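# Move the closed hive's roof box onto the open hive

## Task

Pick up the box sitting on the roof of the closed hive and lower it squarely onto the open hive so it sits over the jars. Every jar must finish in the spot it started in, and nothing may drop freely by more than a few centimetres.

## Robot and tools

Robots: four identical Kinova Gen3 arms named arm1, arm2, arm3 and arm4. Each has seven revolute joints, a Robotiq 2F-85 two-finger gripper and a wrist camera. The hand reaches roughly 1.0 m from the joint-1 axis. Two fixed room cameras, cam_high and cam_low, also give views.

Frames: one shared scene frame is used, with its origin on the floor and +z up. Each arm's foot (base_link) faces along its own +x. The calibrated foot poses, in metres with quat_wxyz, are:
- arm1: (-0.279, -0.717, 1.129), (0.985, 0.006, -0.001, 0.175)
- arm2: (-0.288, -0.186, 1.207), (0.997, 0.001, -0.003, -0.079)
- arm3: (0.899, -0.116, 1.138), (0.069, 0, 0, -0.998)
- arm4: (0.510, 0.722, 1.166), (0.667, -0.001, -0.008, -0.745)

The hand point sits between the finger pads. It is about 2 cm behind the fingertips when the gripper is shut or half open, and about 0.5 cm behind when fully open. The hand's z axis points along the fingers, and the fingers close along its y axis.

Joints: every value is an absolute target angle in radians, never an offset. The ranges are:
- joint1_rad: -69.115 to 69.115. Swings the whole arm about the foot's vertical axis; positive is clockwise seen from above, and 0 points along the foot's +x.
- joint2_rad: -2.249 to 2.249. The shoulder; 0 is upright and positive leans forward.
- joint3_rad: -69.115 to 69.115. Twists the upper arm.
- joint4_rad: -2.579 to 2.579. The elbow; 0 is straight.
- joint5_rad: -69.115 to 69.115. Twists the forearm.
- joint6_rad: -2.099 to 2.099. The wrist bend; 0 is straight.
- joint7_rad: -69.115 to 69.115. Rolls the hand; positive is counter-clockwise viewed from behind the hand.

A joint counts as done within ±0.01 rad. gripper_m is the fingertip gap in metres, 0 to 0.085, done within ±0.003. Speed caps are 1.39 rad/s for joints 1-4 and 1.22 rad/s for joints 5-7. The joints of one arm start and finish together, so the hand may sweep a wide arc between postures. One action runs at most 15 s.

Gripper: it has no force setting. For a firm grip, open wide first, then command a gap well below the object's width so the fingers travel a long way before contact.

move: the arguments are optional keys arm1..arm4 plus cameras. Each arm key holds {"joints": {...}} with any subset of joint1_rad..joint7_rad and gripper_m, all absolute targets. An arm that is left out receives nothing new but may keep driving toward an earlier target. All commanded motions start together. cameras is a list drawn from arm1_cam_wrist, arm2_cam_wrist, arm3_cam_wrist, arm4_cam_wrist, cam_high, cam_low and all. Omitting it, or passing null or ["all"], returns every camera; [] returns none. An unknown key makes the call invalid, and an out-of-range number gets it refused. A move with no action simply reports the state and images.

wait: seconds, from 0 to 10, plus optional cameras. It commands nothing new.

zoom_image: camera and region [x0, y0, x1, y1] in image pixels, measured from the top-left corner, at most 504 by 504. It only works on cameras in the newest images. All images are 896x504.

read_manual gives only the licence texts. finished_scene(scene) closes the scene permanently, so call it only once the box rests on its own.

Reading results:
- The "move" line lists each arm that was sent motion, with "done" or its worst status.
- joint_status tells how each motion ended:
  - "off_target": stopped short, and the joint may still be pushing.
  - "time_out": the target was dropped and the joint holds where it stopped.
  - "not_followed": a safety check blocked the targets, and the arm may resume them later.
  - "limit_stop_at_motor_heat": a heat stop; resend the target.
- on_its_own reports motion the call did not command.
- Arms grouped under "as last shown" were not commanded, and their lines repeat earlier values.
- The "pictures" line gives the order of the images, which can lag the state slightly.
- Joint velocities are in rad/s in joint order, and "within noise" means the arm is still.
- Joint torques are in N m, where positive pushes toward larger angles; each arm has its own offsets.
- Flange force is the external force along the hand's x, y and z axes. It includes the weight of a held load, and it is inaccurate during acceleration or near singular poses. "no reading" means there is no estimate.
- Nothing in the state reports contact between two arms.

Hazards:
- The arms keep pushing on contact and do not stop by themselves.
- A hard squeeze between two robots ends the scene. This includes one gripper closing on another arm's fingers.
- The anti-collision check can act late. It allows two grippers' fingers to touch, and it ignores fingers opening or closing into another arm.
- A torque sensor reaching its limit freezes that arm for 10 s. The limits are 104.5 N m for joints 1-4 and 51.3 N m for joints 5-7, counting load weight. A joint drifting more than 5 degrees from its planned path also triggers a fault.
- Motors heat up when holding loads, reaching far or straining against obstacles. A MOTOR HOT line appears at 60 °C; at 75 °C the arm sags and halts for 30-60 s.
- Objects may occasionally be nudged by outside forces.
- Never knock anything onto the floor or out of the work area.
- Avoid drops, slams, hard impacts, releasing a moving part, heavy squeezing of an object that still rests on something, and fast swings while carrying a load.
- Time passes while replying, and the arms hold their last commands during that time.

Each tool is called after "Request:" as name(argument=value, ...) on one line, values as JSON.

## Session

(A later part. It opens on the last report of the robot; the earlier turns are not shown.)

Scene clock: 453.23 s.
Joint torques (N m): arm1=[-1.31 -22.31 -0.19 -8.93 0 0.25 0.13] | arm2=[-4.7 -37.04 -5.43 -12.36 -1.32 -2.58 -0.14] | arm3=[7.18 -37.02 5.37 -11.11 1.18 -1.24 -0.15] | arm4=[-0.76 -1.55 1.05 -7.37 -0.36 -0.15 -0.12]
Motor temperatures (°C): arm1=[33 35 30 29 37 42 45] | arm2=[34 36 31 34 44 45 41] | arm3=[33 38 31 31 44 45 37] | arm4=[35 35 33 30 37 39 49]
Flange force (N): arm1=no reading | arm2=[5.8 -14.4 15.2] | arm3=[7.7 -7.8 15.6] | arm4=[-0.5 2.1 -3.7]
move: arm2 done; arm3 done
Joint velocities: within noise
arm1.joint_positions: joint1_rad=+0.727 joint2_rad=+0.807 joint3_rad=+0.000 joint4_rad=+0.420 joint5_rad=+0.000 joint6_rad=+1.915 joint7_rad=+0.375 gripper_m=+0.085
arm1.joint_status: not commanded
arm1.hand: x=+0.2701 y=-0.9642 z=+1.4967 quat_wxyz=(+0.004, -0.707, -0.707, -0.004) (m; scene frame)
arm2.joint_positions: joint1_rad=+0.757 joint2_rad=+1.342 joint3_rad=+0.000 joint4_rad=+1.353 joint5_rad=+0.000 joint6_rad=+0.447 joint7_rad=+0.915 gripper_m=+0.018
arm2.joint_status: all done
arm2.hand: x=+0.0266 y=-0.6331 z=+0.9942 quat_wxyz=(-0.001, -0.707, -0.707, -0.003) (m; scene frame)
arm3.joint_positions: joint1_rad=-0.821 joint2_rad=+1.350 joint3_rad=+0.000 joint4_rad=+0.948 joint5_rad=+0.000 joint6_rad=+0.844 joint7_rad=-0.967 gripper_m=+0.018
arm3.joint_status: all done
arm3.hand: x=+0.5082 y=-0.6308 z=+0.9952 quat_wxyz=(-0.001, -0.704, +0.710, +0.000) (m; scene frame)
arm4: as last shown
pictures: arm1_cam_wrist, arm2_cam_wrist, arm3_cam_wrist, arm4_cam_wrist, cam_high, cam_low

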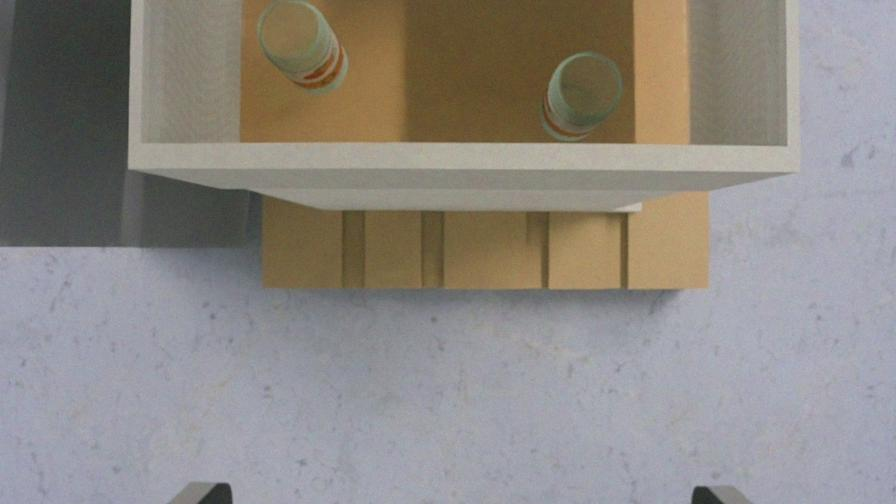

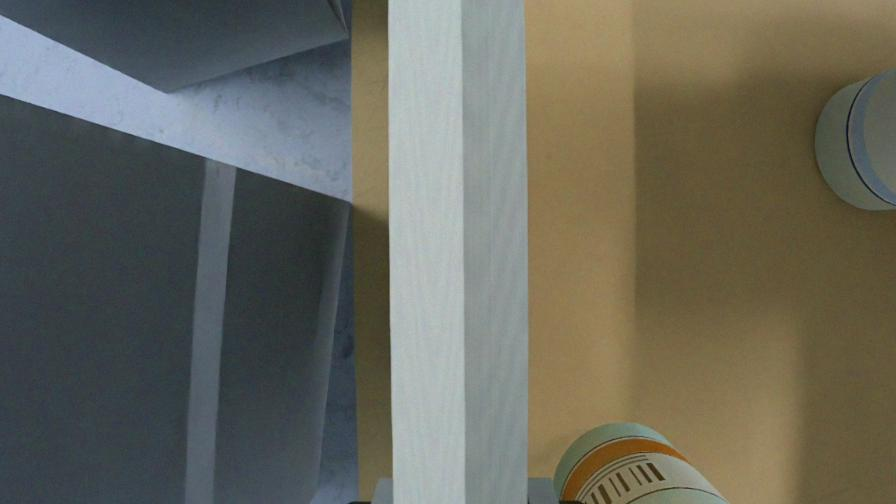

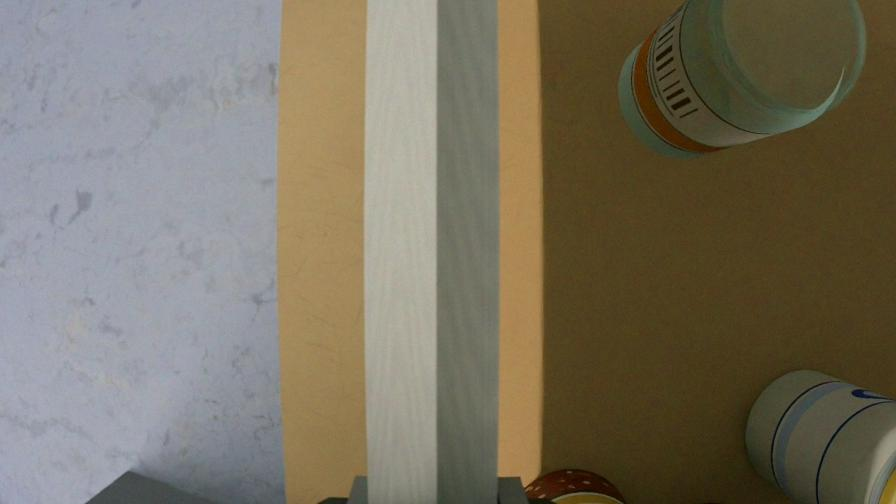

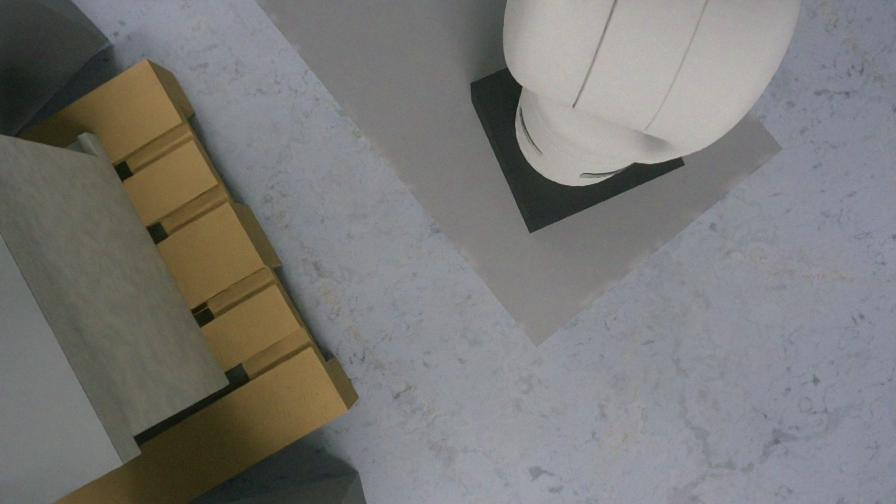

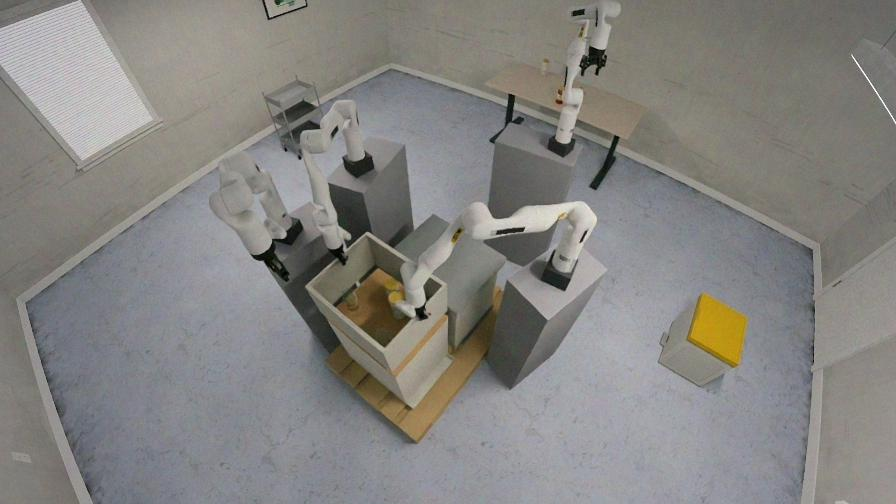

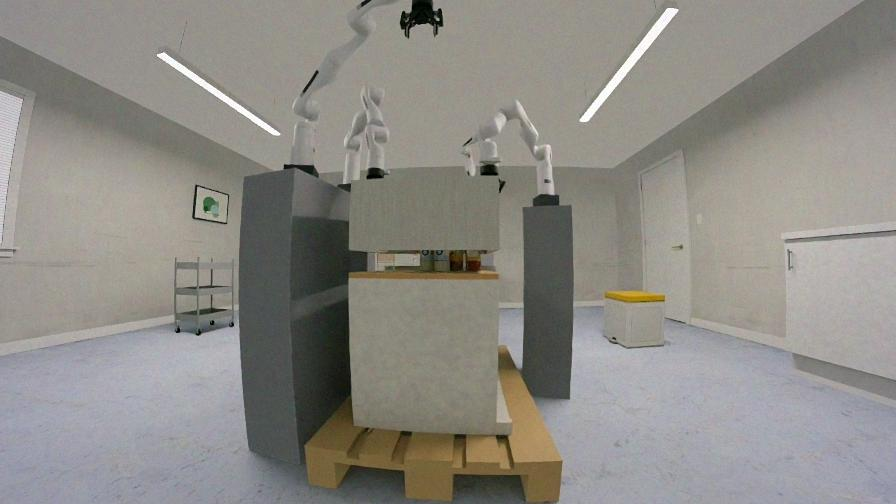

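Request:
move(arm2={"joints":{"joint1_rad":0.75,"joint2_rad":1.4483,"joint4_rad":1.2909,"joint6_rad":0.4024,"joint7_rad":0.9078}}, arm3={"joints":{"joint1_rad":-0.8157,"joint2_rad":1.4417,"joint4_rad":0.9099,"joint6_rad":0.79,"joint7_rad":-0.962}}, cameras=["arm1_cam_wrist","cam_low","cam_high"])

Request:
zoom_image(camera="cam_low", region=[340, 180, 520, 300])

Request:
zoom_image(camera="arm1_cam_wrist", region=[140, 120, 320, 240])

Request:
zoom_image(camera="arm1_cam_wrist", region=[600, 120, 780, 240])

Request:
zoom_image(camera="cam_high", region=[300, 220, 480, 410])

Scene clock: 482.13 s.
Joint torques (N m): arm1=[-1.27 -22.24 -0.16 -8.91 0.01 0.26 0.13] | arm2=[-4.49 -37.59 -5.3 -11.84 -1.21 -2.62 -0.1] | arm3=[6.94 -36.79 4.93 -10.41 0.92 -1.1 -0.11] | arm4=[-0.69 -1.64 1.02 -7.41 -0.34 -0.17 -0.14]
Motor temperatures (°C): arm1=[33 36 30 29 37 42 45] | arm2=[34 37 31 34 44 45 41] | arm3=[33 39 31 31 44 45 37] | arm4=[35 35 33 30 37 39 49]
Flange force (N): arm1=no reading | arm2=[5.7 -14.0 15.1] | arm3=[7.8 -7.4 15.8] | arm4=[-0.6 2.0 -3.7]
move: arm2 done; arm3 done
Joint velocities: within noise
arm1.joint_positions: joint1_rad=+0.727 joint2_rad=+0.807 joint3_rad=+0.000 joint4_rad=+0.420 joint5_rad=+0.000 joint6_rad=+1.915 joint7_rad=+0.375 gripper_m=+0.085
arm1.joint_status: not commanded
arm1.hand: x=+0.2701 y=-0.9642 z=+1.4967 quat_wxyz=(+0.004, -0.707, -0.707, -0.004) (m; scene frame)
arm2.joint_positions: joint1_rad=+0.750 joint2_rad=+1.448 joint3_rad=+0.000 joint4_rad=+1.291 joint5_rad=+0.000 joint6_rad=+0.402 joint7_rad=+0.908 gripper_m=+0.018
arm2.joint_status: all done
arm2.hand: x=+0.0269 y=-0.6271 z=+0.9443 quat_wxyz=(-0.001, -0.707, -0.707, -0.003) (m; scene frame)
arm3.joint_positions: joint1_rad=-0.816 joint2_rad=+1.442 joint3_rad=+0.000 joint4_rad=+0.910 joint5_rad=+0.000 joint6_rad=+0.790 joint7_rad=-0.962 gripper_m=+0.018
arm3.joint_status: all done
arm3.hand: x=+0.5082 y=-0.6249 z=+0.9448 quat_wxyz=(-0.001, -0.704, +0.710, +0.000) (m; scene frame)
arm4: as last shown
pictures: arm1_cam_wrist, cam_high, cam_low

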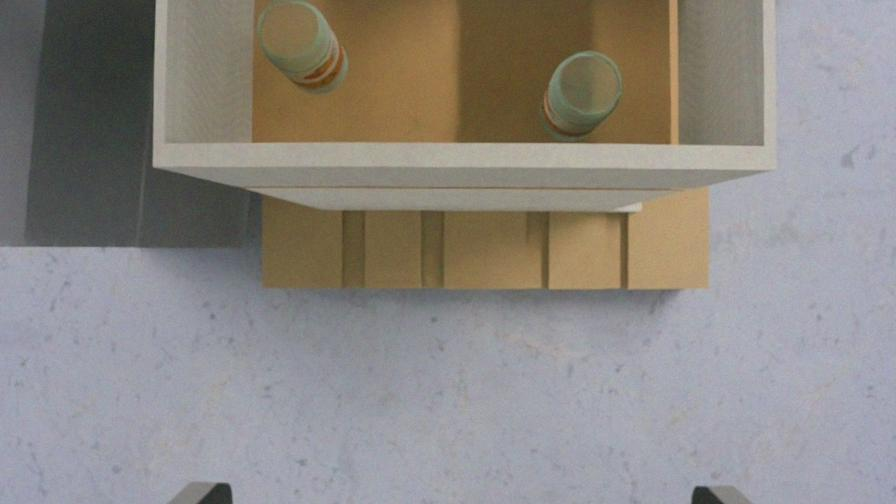

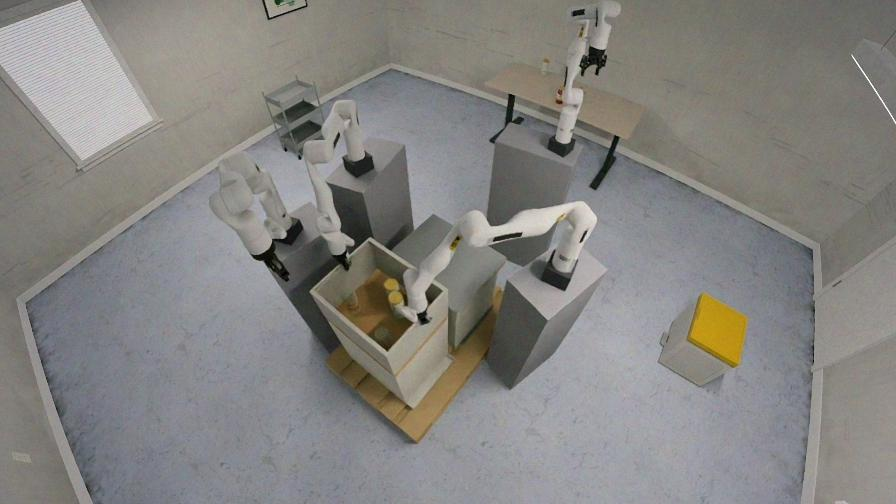

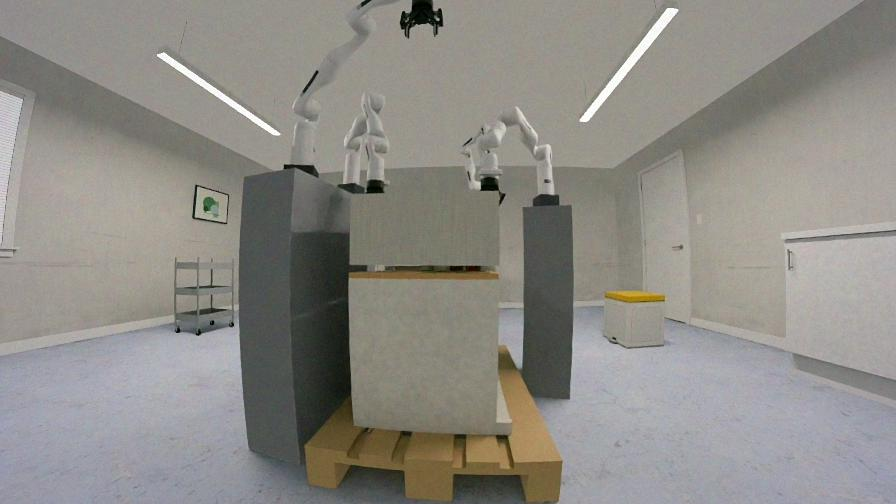

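Scaled by 2.800 from the camera's 896x504 image, which has a finer 1280x720 frame.

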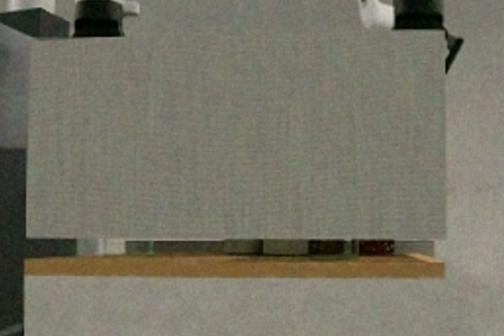

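Scaled by 2.800 from the camera's 896x504 image, which has a finer 1280x720 frame.

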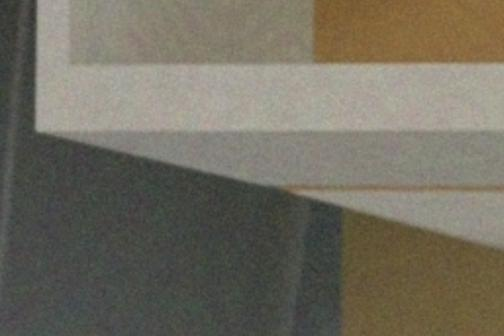

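Scaled by 2.800 from the camera's 896x504 image, which has a finer 1280x720 frame.

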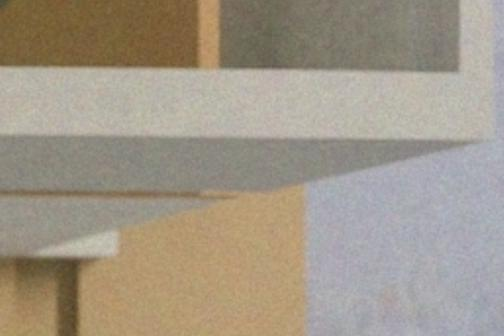

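Scaled by 2.653 from the camera's 896x504 image, which has a finer 1280x720 frame.

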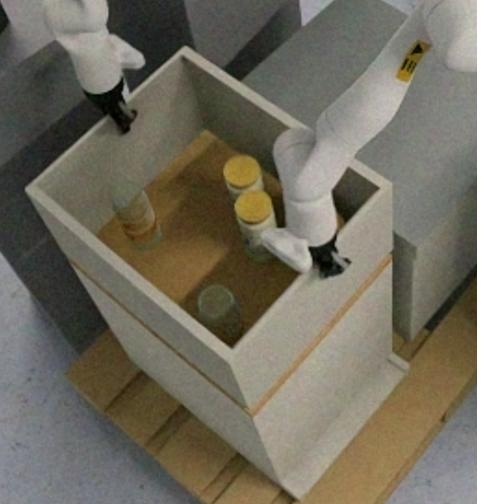

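Request:
move(arm2={"joints":{"joint2_rad":1.4828,"joint4_rad":1.2617,"joint6_rad":0.3971}}, arm3={"joints":{"joint2_rad":1.4735,"joint4_rad":0.8849,"joint6_rad":0.7832}}, cameras=[])

Request:
move(arm2={"joints":{"joint2_rad":1.5059,"joint4_rad":1.241,"joint6_rad":0.3947}}, arm3={"joints":{"joint2_rad":1.4956,"joint4_rad":0.8661,"joint6_rad":0.7799}}, cameras=["arm1_cam_wrist","cam_low","cam_high"])

Request:
zoom_image(camera="cam_low", region=[340, 180, 520, 300])

Request:
zoom_image(camera="arm1_cam_wrist", region=[140, 120, 320, 240])

Request:
zoom_image(camera="arm1_cam_wrist", region=[600, 120, 780, 240])

Scene clock: 494.00 s.
Joint torques (N m): arm1=[-1.24 -22.25 -0.2 -8.89 0.02 0.28 0.12] | arm2=[-4.4 -37.19 -5.17 -11.46 -1.19 -2.43 -0.13] | arm3=[7.01 -37.03 4.96 -10.28 1 -1.1 -0.09] | arm4=[-0.64 -1.58 1.05 -7.41 -0.39 -0.16 -0.11]
Motor temperatures (°C): arm1=[33 36 30 29 37 42 45] | arm2=[34 37 31 34 44 45 41] | arm3=[33 40 31 31 44 45 37] | arm4=[35 35 33 30 37 39 49]
Flange force (N): arm1=no reading | arm2=[5.7 -13.8 14.4] | arm3=[8.7 -6.9 16.4] | arm4=[-0.5 2.2 -3.6]
move: arm2 done; arm3 done
Joint velocities: within noise
arm1.joint_positions: joint1_rad=+0.727 joint2_rad=+0.807 joint3_rad=+0.000 joint4_rad=+0.420 joint5_rad=+0.000 joint6_rad=+1.915 joint7_rad=+0.375 gripper_m=+0.085
arm1.joint_status: not commanded
arm1.hand: x=+0.2701 y=-0.9642 z=+1.4967 quat_wxyz=(+0.004, -0.707, -0.707, -0.004) (m; scene frame)
arm2.joint_positions: joint1_rad=+0.750 joint2_rad=+1.483 joint3_rad=+0.000 joint4_rad=+1.262 joint5_rad=+0.000 joint6_rad=+0.397 joint7_rad=+0.908 gripper_m=+0.018
arm2.joint_status: all done
arm2.hand: x=+0.0270 y=-0.6271 z=+0.9292 quat_wxyz=(-0.002, -0.707, -0.707, -0.003) (m; scene frame)
arm3.joint_positions: joint1_rad=-0.816 joint2_rad=+1.473 joint3_rad=+0.000 joint4_rad=+0.885 joint5_rad=+0.000 joint6_rad=+0.783 joint7_rad=-0.962 gripper_m=+0.018
arm3.joint_status: all done
arm3.hand: x=+0.5082 y=-0.6249 z=+0.9300 quat_wxyz=(-0.001, -0.704, +0.710, +0.000) (m; scene frame)
arm4.joint_positions: joint1_rad=-0.828 joint2_rad=-0.298 joint3_rad=-0.033 joint4_rad=+1.506 joint5_rad=+0.015 joint6_rad=+1.934 joint7_rad=+1.887 gripper_m=+0.085
arm4.joint_status: not commanded
arm4.hand: x=+0.6012 y=+0.5842 z=+1.6564 quat_wxyz=(+0.001, -0.253, -0.967, +0.015) (m; scene frame)
pictures: none
No camera images: "cameras" was empty.

Scene clock: 494.60 s.
Joint torques (N m): arm1=[-1.3 -22.25 -0.18 -8.87 0 0.28 0.1] | arm2=[-4.51 -37.37 -5.35 -11.61 -1.27 -2.53 -0.18] | arm3=[7.08 -37.14 5.03 -10.28 1 -1.11 -0.09] | arm4=[-0.66 -1.52 0.97 -7.38 -0.34 -0.14 -0.15]
Motor temperatures (°C): arm1=[33 36 30 29 37 42 45] | arm2=[34 37 31 34 44 45 41] | arm3=[33 40 31 31 44 45 37] | arm4=[35 35 33 30 37 39 49]
Flange force (N): arm1=no reading | arm2=[5.8 -14.3 14.0] | arm3=[8.8 -7.0 16.6] | arm4=[-0.3 1.9 -3.6]
move: arm2 done; arm3 done
Joint velocities: within noise
arm1.joint_positions: joint1_rad=+0.727 joint2_rad=+0.807 joint3_rad=+0.000 joint4_rad=+0.420 joint5_rad=+0.000 joint6_rad=+1.915 joint7_rad=+0.375 gripper_m=+0.085
arm1.joint_status: not commanded
arm1.hand: x=+0.2701 y=-0.9642 z=+1.4967 quat_wxyz=(+0.004, -0.707, -0.707, -0.004) (m; scene frame)
arm2.joint_positions: joint1_rad=+0.750 joint2_rad=+1.506 joint3_rad=+0.000 joint4_rad=+1.241 joint5_rad=+0.000 joint6_rad=+0.395 joint7_rad=+0.908 gripper_m=+0.018
arm2.joint_status: all done
arm2.hand: x=+0.0271 y=-0.6271 z=+0.9192 quat_wxyz=(-0.001, -0.707, -0.707, -0.003) (m; scene frame)
arm3.joint_positions: joint1_rad=-0.816 joint2_rad=+1.496 joint3_rad=+0.000 joint4_rad=+0.866 joint5_rad=+0.000 joint6_rad=+0.780 joint7_rad=-0.962 gripper_m=+0.018
arm3.joint_status: all done
arm3.hand: x=+0.5081 y=-0.6250 z=+0.9200 quat_wxyz=(-0.001, -0.704, +0.710, +0.000) (m; scene frame)
arm4: as last shown
pictures: arm1_cam_wrist, cam_high, cam_low

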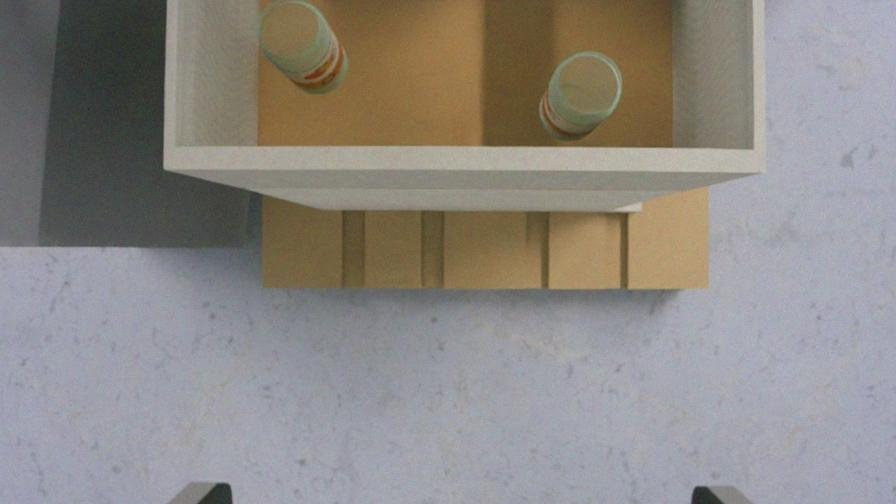

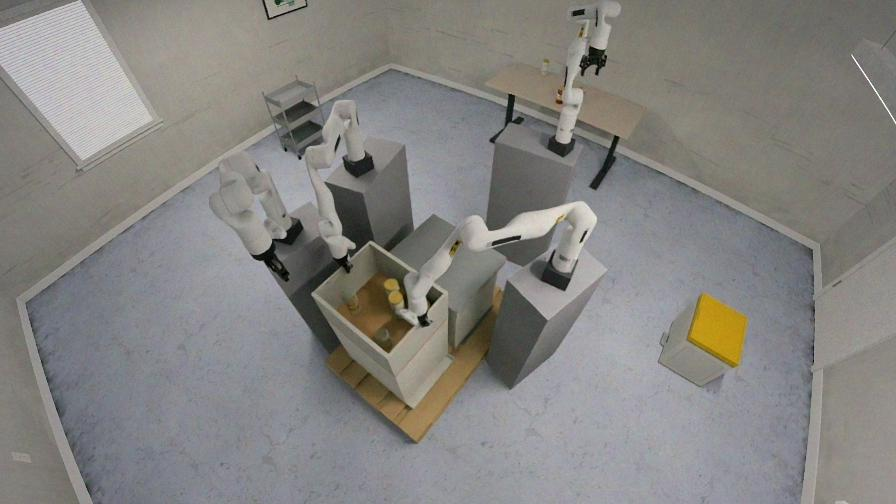

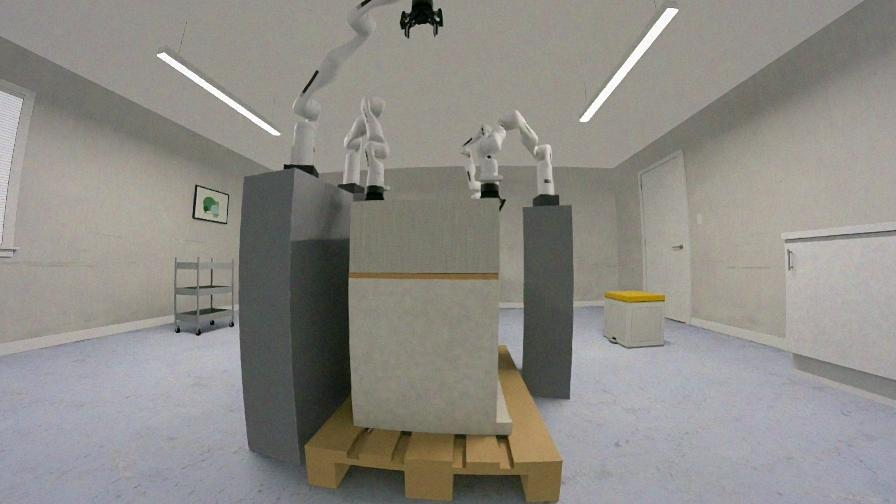

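Scaled by 2.800 from the camera's 896x504 image, which has a finer 1280x720 frame.

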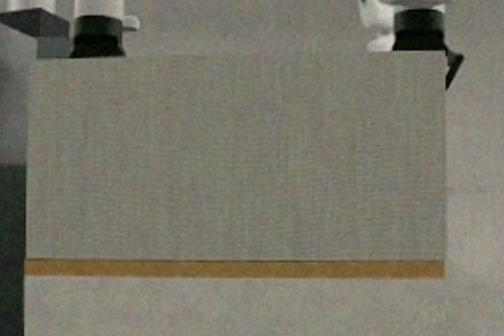

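Scaled by 2.800 from the camera's 896x504 image, which has a finer 1280x720 frame.

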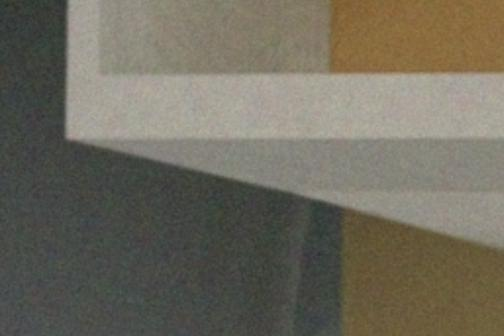

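Scaled by 2.800 from the camera's 896x504 image, which has a finer 1280x720 frame.

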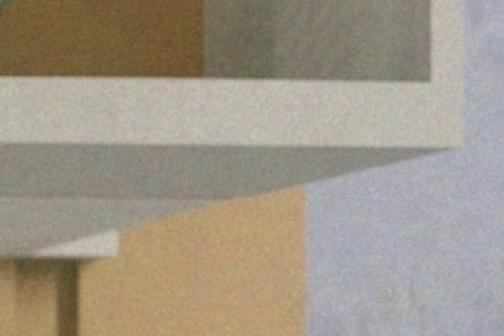

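Request:
move(arm2={"joints":{"joint2_rad":1.5173,"joint4_rad":1.2306,"joint6_rad":0.3937}}, arm3={"joints":{"joint2_rad":1.5069,"joint4_rad":0.8566,"joint6_rad":0.7781}}, cameras=["cam_low"])

Request:
zoom_image(camera="cam_low", region=[340, 200, 520, 300])

Scene clock: 501.17 s.
Joint torques (N m): arm1=[-1.28 -22.27 -0.16 -8.87 -0.01 0.29 0.13] | arm2=[-7.73 -15.34 -9.95 -17.09 -2 -8.95 -0.08] | arm3=[10.46 -12.65 8.24 -9.27 2.69 -7.23 -0.11] | arm4=[-0.65 -1.6 1.03 -7.31 -0.34 -0.16 -0.09]
Motor temperatures (°C): arm1=[33 36 30 29 37 42 45] | arm2=[34 37 31 34 44 45 41] | arm3=[33 40 31 31 44 45 37] | arm4=[35 35 33 30 37 39 49]
Flange force (N): arm1=no reading | arm2=[21.5 -32.4 -50.4] | arm3=[-5.8 -24.6 -37.9] | arm4=[-0.7 2.2 -4.0]
move: arm2 done; arm3 done
Joint velocities: within noise
arm1.joint_positions: joint1_rad=+0.727 joint2_rad=+0.807 joint3_rad=+0.000 joint4_rad=+0.420 joint5_rad=+0.000 joint6_rad=+1.915 joint7_rad=+0.375 gripper_m=+0.085
arm1.joint_status: not commanded
arm1.hand: x=+0.2701 y=-0.9642 z=+1.4967 quat_wxyz=(+0.004, -0.707, -0.707, -0.004) (m; scene frame)
arm2.joint_positions: joint1_rad=+0.750 joint2_rad=+1.517 joint3_rad=+0.000 joint4_rad=+1.231 joint5_rad=+0.000 joint6_rad=+0.394 joint7_rad=+0.908 gripper_m=+0.018
arm2.joint_status: all done
arm2.hand: x=+0.0271 y=-0.6272 z=+0.9144 quat_wxyz=(-0.002, -0.707, -0.707, -0.003) (m; scene frame)
arm3.joint_positions: joint1_rad=-0.816 joint2_rad=+1.507 joint3_rad=+0.000 joint4_rad=+0.857 joint5_rad=+0.000 joint6_rad=+0.778 joint7_rad=-0.962 gripper_m=+0.018
arm3.joint_status: all done
arm3.hand: x=+0.5082 y=-0.6250 z=+0.9150 quat_wxyz=(-0.001, -0.704, +0.710, +0.000) (m; scene frame)
arm4: as last shown
pictures: cam_low

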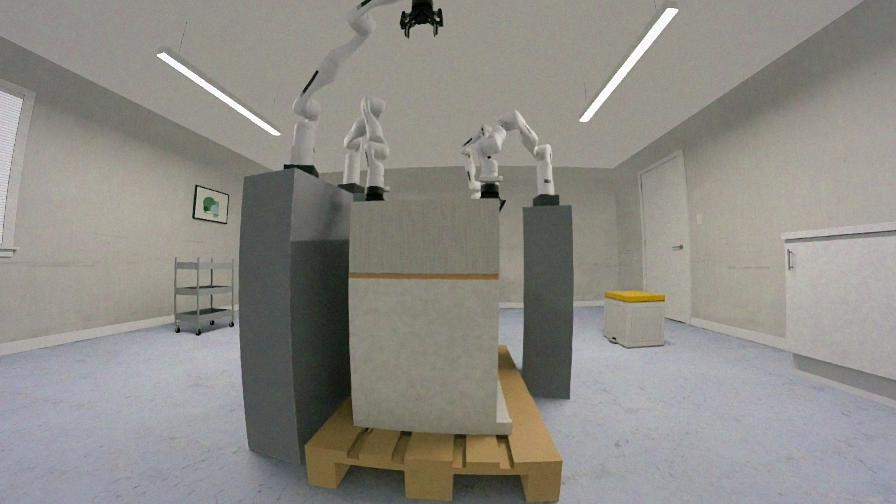

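Scaled by 2.800 from the camera's 896x504 image, which has a finer 1280x720 frame.

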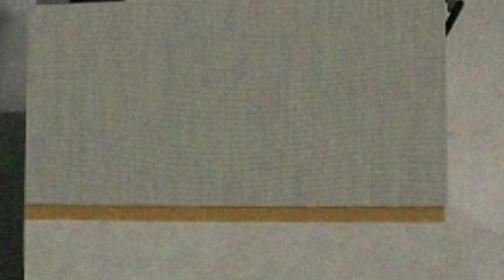

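Request:
move(arm2={"joints":{"gripper_m":0.085}}, arm3={"joints":{"gripper_m":0.085}}, cameras=[])

Request:
move(arm2={"joints":{"joint2_rad":1.4483,"joint4_rad":1.2909,"joint6_rad":0.4024}}, arm3={"joints":{"joint2_rad":1.4417,"joint4_rad":0.9099,"joint6_rad":0.79}}, cameras=[])

Request:
move(arm2={"joints":{"joint2_rad":1.2334,"joint4_rad":1.416,"joint6_rad":0.4922}}, arm3={"joints":{"joint2_rad":1.2566,"joint4_rad":0.9904,"joint6_rad":0.8946}})

Request:
zoom_image(camera="cam_low", region=[340, 180, 520, 300])

Request:
zoom_image(camera="cam_high", region=[300, 220, 480, 410])

Scene clock: 510.20 s.
Joint torques (N m): arm1=[-1.27 -22.27 -0.2 -8.91 0 0.27 0.12] | arm2=[-0.21 -22.16 -0.42 -3.96 -0.06 0.24 0.06] | arm3=[0.36 -25.72 0.51 -5.16 -0.14 -0.28 0.25] | arm4=[-0.71 -1.52 1.03 -7.35 -0.35 -0.18 -0.15]
Motor temperatures (°C): arm1=[33 36 30 29 37 42 45] | arm2=[34 37 31 34 44 45 41] | arm3=[33 40 31 31 44 45 37] | arm4=[35 35 33 30 37 39 49]
Flange force (N): arm1=no reading | arm2=[3.6 -2.5 -4.6] | arm3=[6.3 3.6 1.4] | arm4=[-0.4 2.0 -3.9]
move: arm2 done; arm3 done
Joint velocities: within noise
arm1.joint_positions: joint1_rad=+0.727 joint2_rad=+0.807 joint3_rad=+0.000 joint4_rad=+0.420 joint5_rad=+0.000 joint6_rad=+1.915 joint7_rad=+0.375 gripper_m=+0.085
arm1.joint_status: not commanded
arm1.hand: x=+0.2701 y=-0.9642 z=+1.4967 quat_wxyz=(+0.004, -0.707, -0.707, -0.004) (m; scene frame)
arm2.joint_positions: joint1_rad=+0.750 joint2_rad=+1.517 joint3_rad=+0.000 joint4_rad=+1.231 joint5_rad=+0.000 joint6_rad=+0.394 joint7_rad=+0.908 gripper_m=+0.085
arm2.joint_status: all done
arm2.hand: x=+0.0271 y=-0.6271 z=+0.9143 quat_wxyz=(-0.001, -0.707, -0.707, -0.003) (m; scene frame)
arm3.joint_positions: joint1_rad=-0.816 joint2_rad=+1.507 joint3_rad=+0.000 joint4_rad=+0.857 joint5_rad=+0.000 joint6_rad=+0.778 joint7_rad=-0.962 gripper_m=+0.085
arm3.joint_status: all done
arm3.hand: x=+0.5082 y=-0.6249 z=+0.9149 quat_wxyz=(-0.001, -0.704, +0.710, +0.000) (m; scene frame)
arm4: as last shown
pictures: none
No camera images: "cameras" was empty.

Scene clock: 511.03 s.
Joint torques (N m): arm1=[-1.24 -22.27 -0.19 -8.88 -0.05 0.23 0.09] | arm2=[-0.18 -22.05 -0.4 -4.05 -0.05 0.21 0.08] | arm3=[0.24 -25.7 0.52 -5.22 -0.07 -0.33 0.23] | arm4=[-0.7 -1.56 1.04 -7.44 -0.36 -0.17 -0.11]
Motor temperatures (°C): arm1=[33 36 30 29 37 42 45] | arm2=[34 37 31 34 44 45 41] | arm3=[33 40 31 31 44 45 37] | arm4=[35 35 33 30 37 39 49]
Flange force (N): arm1=no reading | arm2=[3.7 -2.4 -4.5] | arm3=[6.3 3.8 1.0] | arm4=[-0.4 2.2 -3.5]
move: arm2 done; arm3 done
Joint velocities: within noise
arm1.joint_positions: joint1_rad=+0.727 joint2_rad=+0.807 joint3_rad=+0.000 joint4_rad=+0.420 joint5_rad=+0.000 joint6_rad=+1.915 joint7_rad=+0.375 gripper_m=+0.085
arm1.joint_status: not commanded
arm1.hand: x=+0.2701 y=-0.9642 z=+1.4967 quat_wxyz=(+0.004, -0.707, -0.707, -0.004) (m; scene frame)
arm2.joint_positions: joint1_rad=+0.750 joint2_rad=+1.448 joint3_rad=+0.000 joint4_rad=+1.291 joint5_rad=+0.000 joint6_rad=+0.402 joint7_rad=+0.908 gripper_m=+0.085
arm2.joint_status: all done
arm2.hand: x=+0.0269 y=-0.6271 z=+0.9443 quat_wxyz=(-0.001, -0.707, -0.707, -0.003) (m; scene frame)
arm3.joint_positions: joint1_rad=-0.816 joint2_rad=+1.442 joint3_rad=+0.000 joint4_rad=+0.910 joint5_rad=+0.000 joint6_rad=+0.790 joint7_rad=-0.962 gripper_m=+0.085
arm3.joint_status: all done
arm3.hand: x=+0.5082 y=-0.6249 z=+0.9448 quat_wxyz=(-0.001, -0.704, +0.710, +0.000) (m; scene frame)
arm4: as last shown
pictures: none
No camera images: "cameras" was empty.

Scene clock: 512.27 s.
Joint torques (N m): arm1=[-1.31 -22.28 -0.26 -8.89 -0.01 0.26 0.16] | arm2=[-0.21 -21.87 -0.44 -4.81 -0.05 0.23 0.07] | arm3=[0.44 -25.45 0.54 -5.8 -0.17 -0.29 0.24] | arm4=[-0.68 -1.6 0.95 -7.38 -0.39 -0.21 -0.1]
Motor temperatures (°C): arm1=[33 36 30 29 37 42 45] | arm2=[34 37 31 34 44 45 41] | arm3=[33 40 31 31 44 45 37] | arm4=[35 35 33 30 37 39 49]
Flange force (N): arm1=no reading | arm2=[3.8 -2.6 -3.5] | arm3=[6.0 3.3 -0.2] | arm4=[-0.5 1.9 -3.9]
move: arm2 done; arm3 done
Joint velocities: within noise
arm1.joint_positions: joint1_rad=+0.727 joint2_rad=+0.807 joint3_rad=+0.000 joint4_rad=+0.420 joint5_rad=+0.000 joint6_rad=+1.915 joint7_rad=+0.375 gripper_m=+0.085
arm1.joint_status: not commanded
arm1.hand: x=+0.2701 y=-0.9642 z=+1.4967 quat_wxyz=(+0.004, -0.707, -0.707, -0.004) (m; scene frame)
arm2.joint_positions: joint1_rad=+0.750 joint2_rad=+1.233 joint3_rad=+0.000 joint4_rad=+1.416 joint5_rad=+0.000 joint6_rad=+0.492 joint7_rad=+0.908 gripper_m=+0.085
arm2.joint_status: all done
arm2.hand: x=+0.0293 y=-0.6312 z=+1.0443 quat_wxyz=(-0.001, -0.707, -0.707, -0.003) (m; scene frame)
arm3.joint_positions: joint1_rad=-0.816 joint2_rad=+1.257 joint3_rad=+0.000 joint4_rad=+0.990 joint5_rad=+0.000 joint6_rad=+0.895 joint7_rad=-0.962 gripper_m=+0.085
arm3.joint_status: all done
arm3.hand: x=+0.5055 y=-0.6287 z=+1.0452 quat_wxyz=(-0.001, -0.704, +0.710, +0.000) (m; scene frame)
arm4: as last shown
pictures: arm1_cam_wrist, arm2_cam_wrist, arm3_cam_wrist, arm4_cam_wrist, cam_high, cam_low

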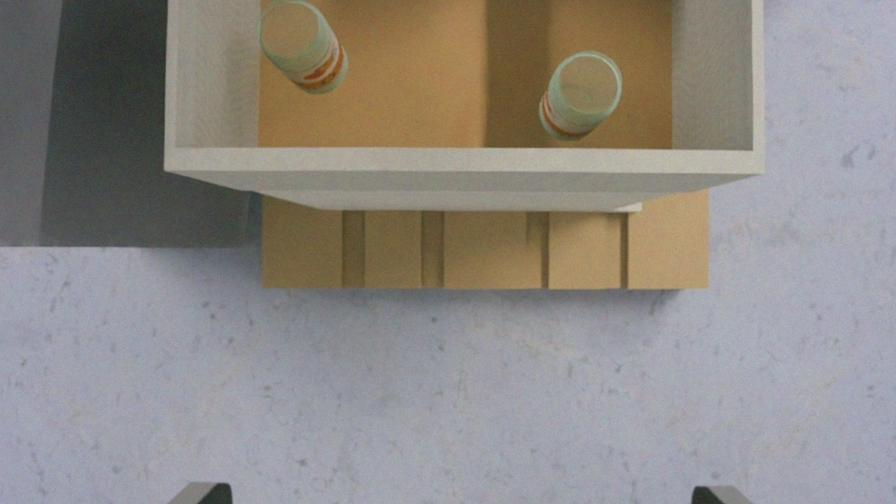

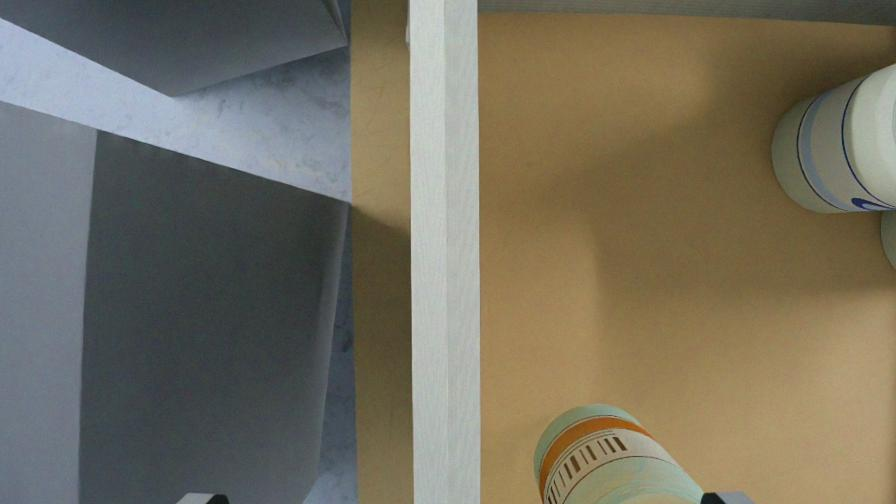

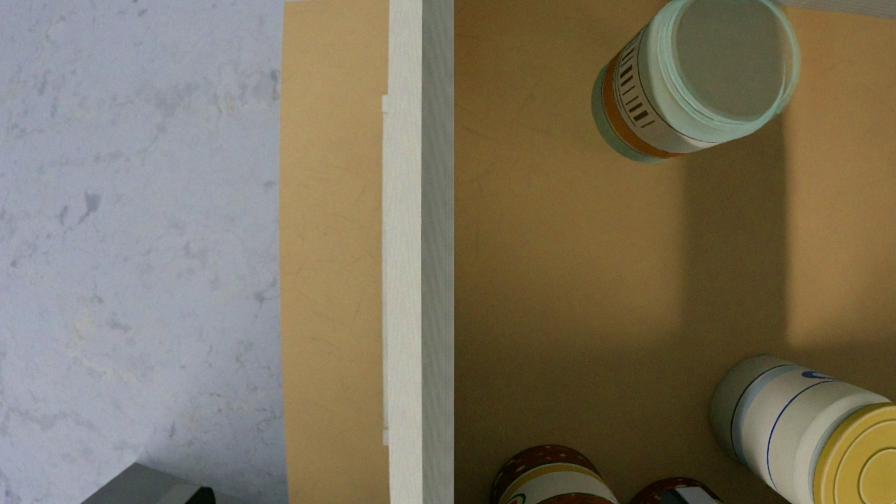

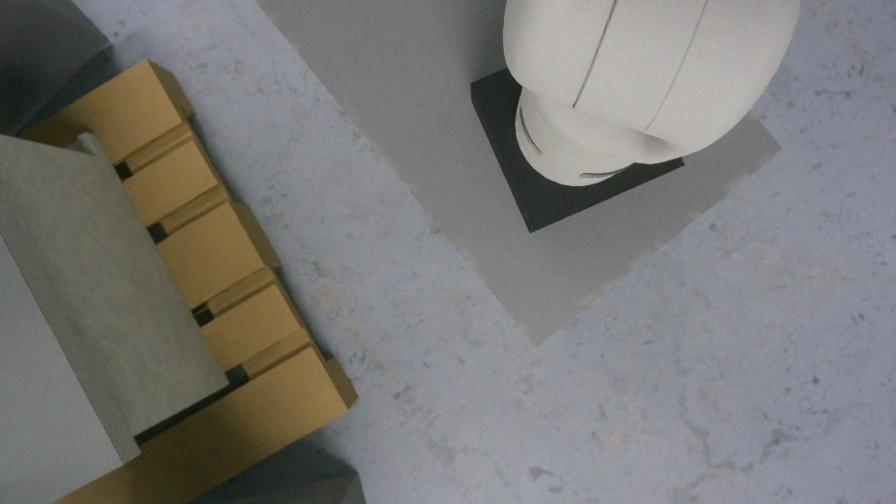

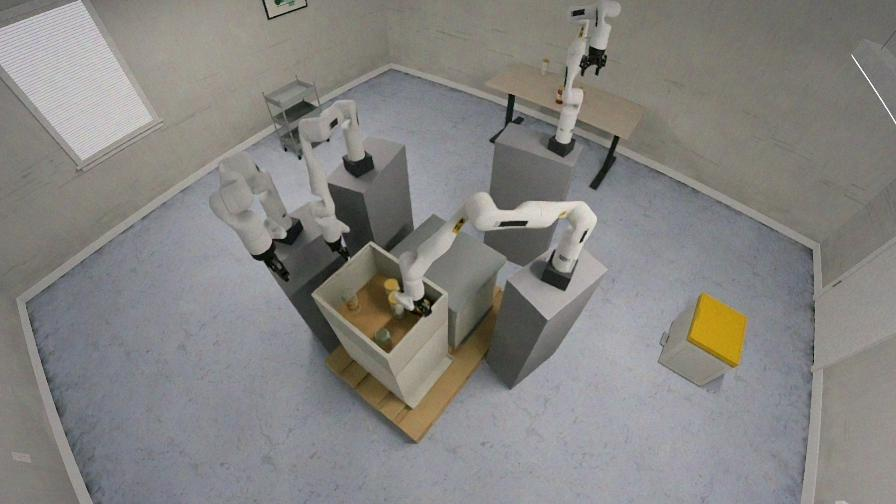

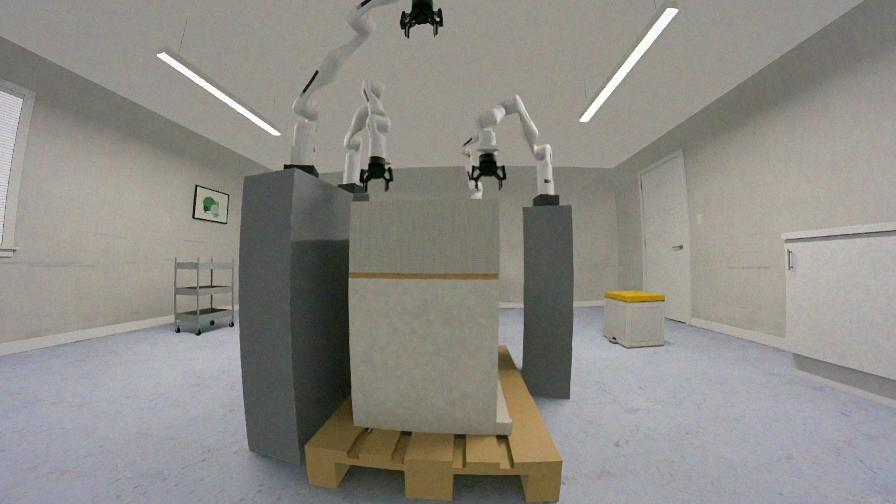

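Scaled by 2.800 from the camera's 896x504 image, which has a finer 1280x720 frame.

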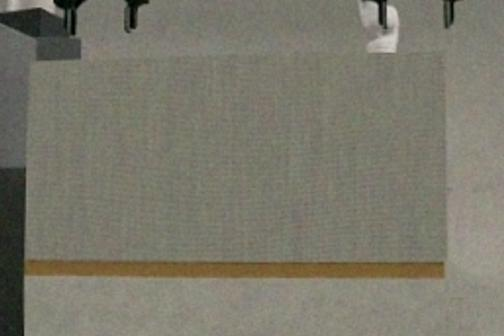

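Scaled by 2.653 from the camera's 896x504 image, which has a finer 1280x720 frame.

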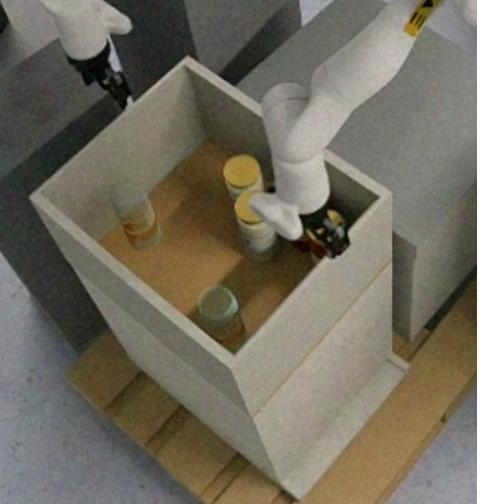

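Request:
finished_scene(scene=1)

The scene is finished: the task was done.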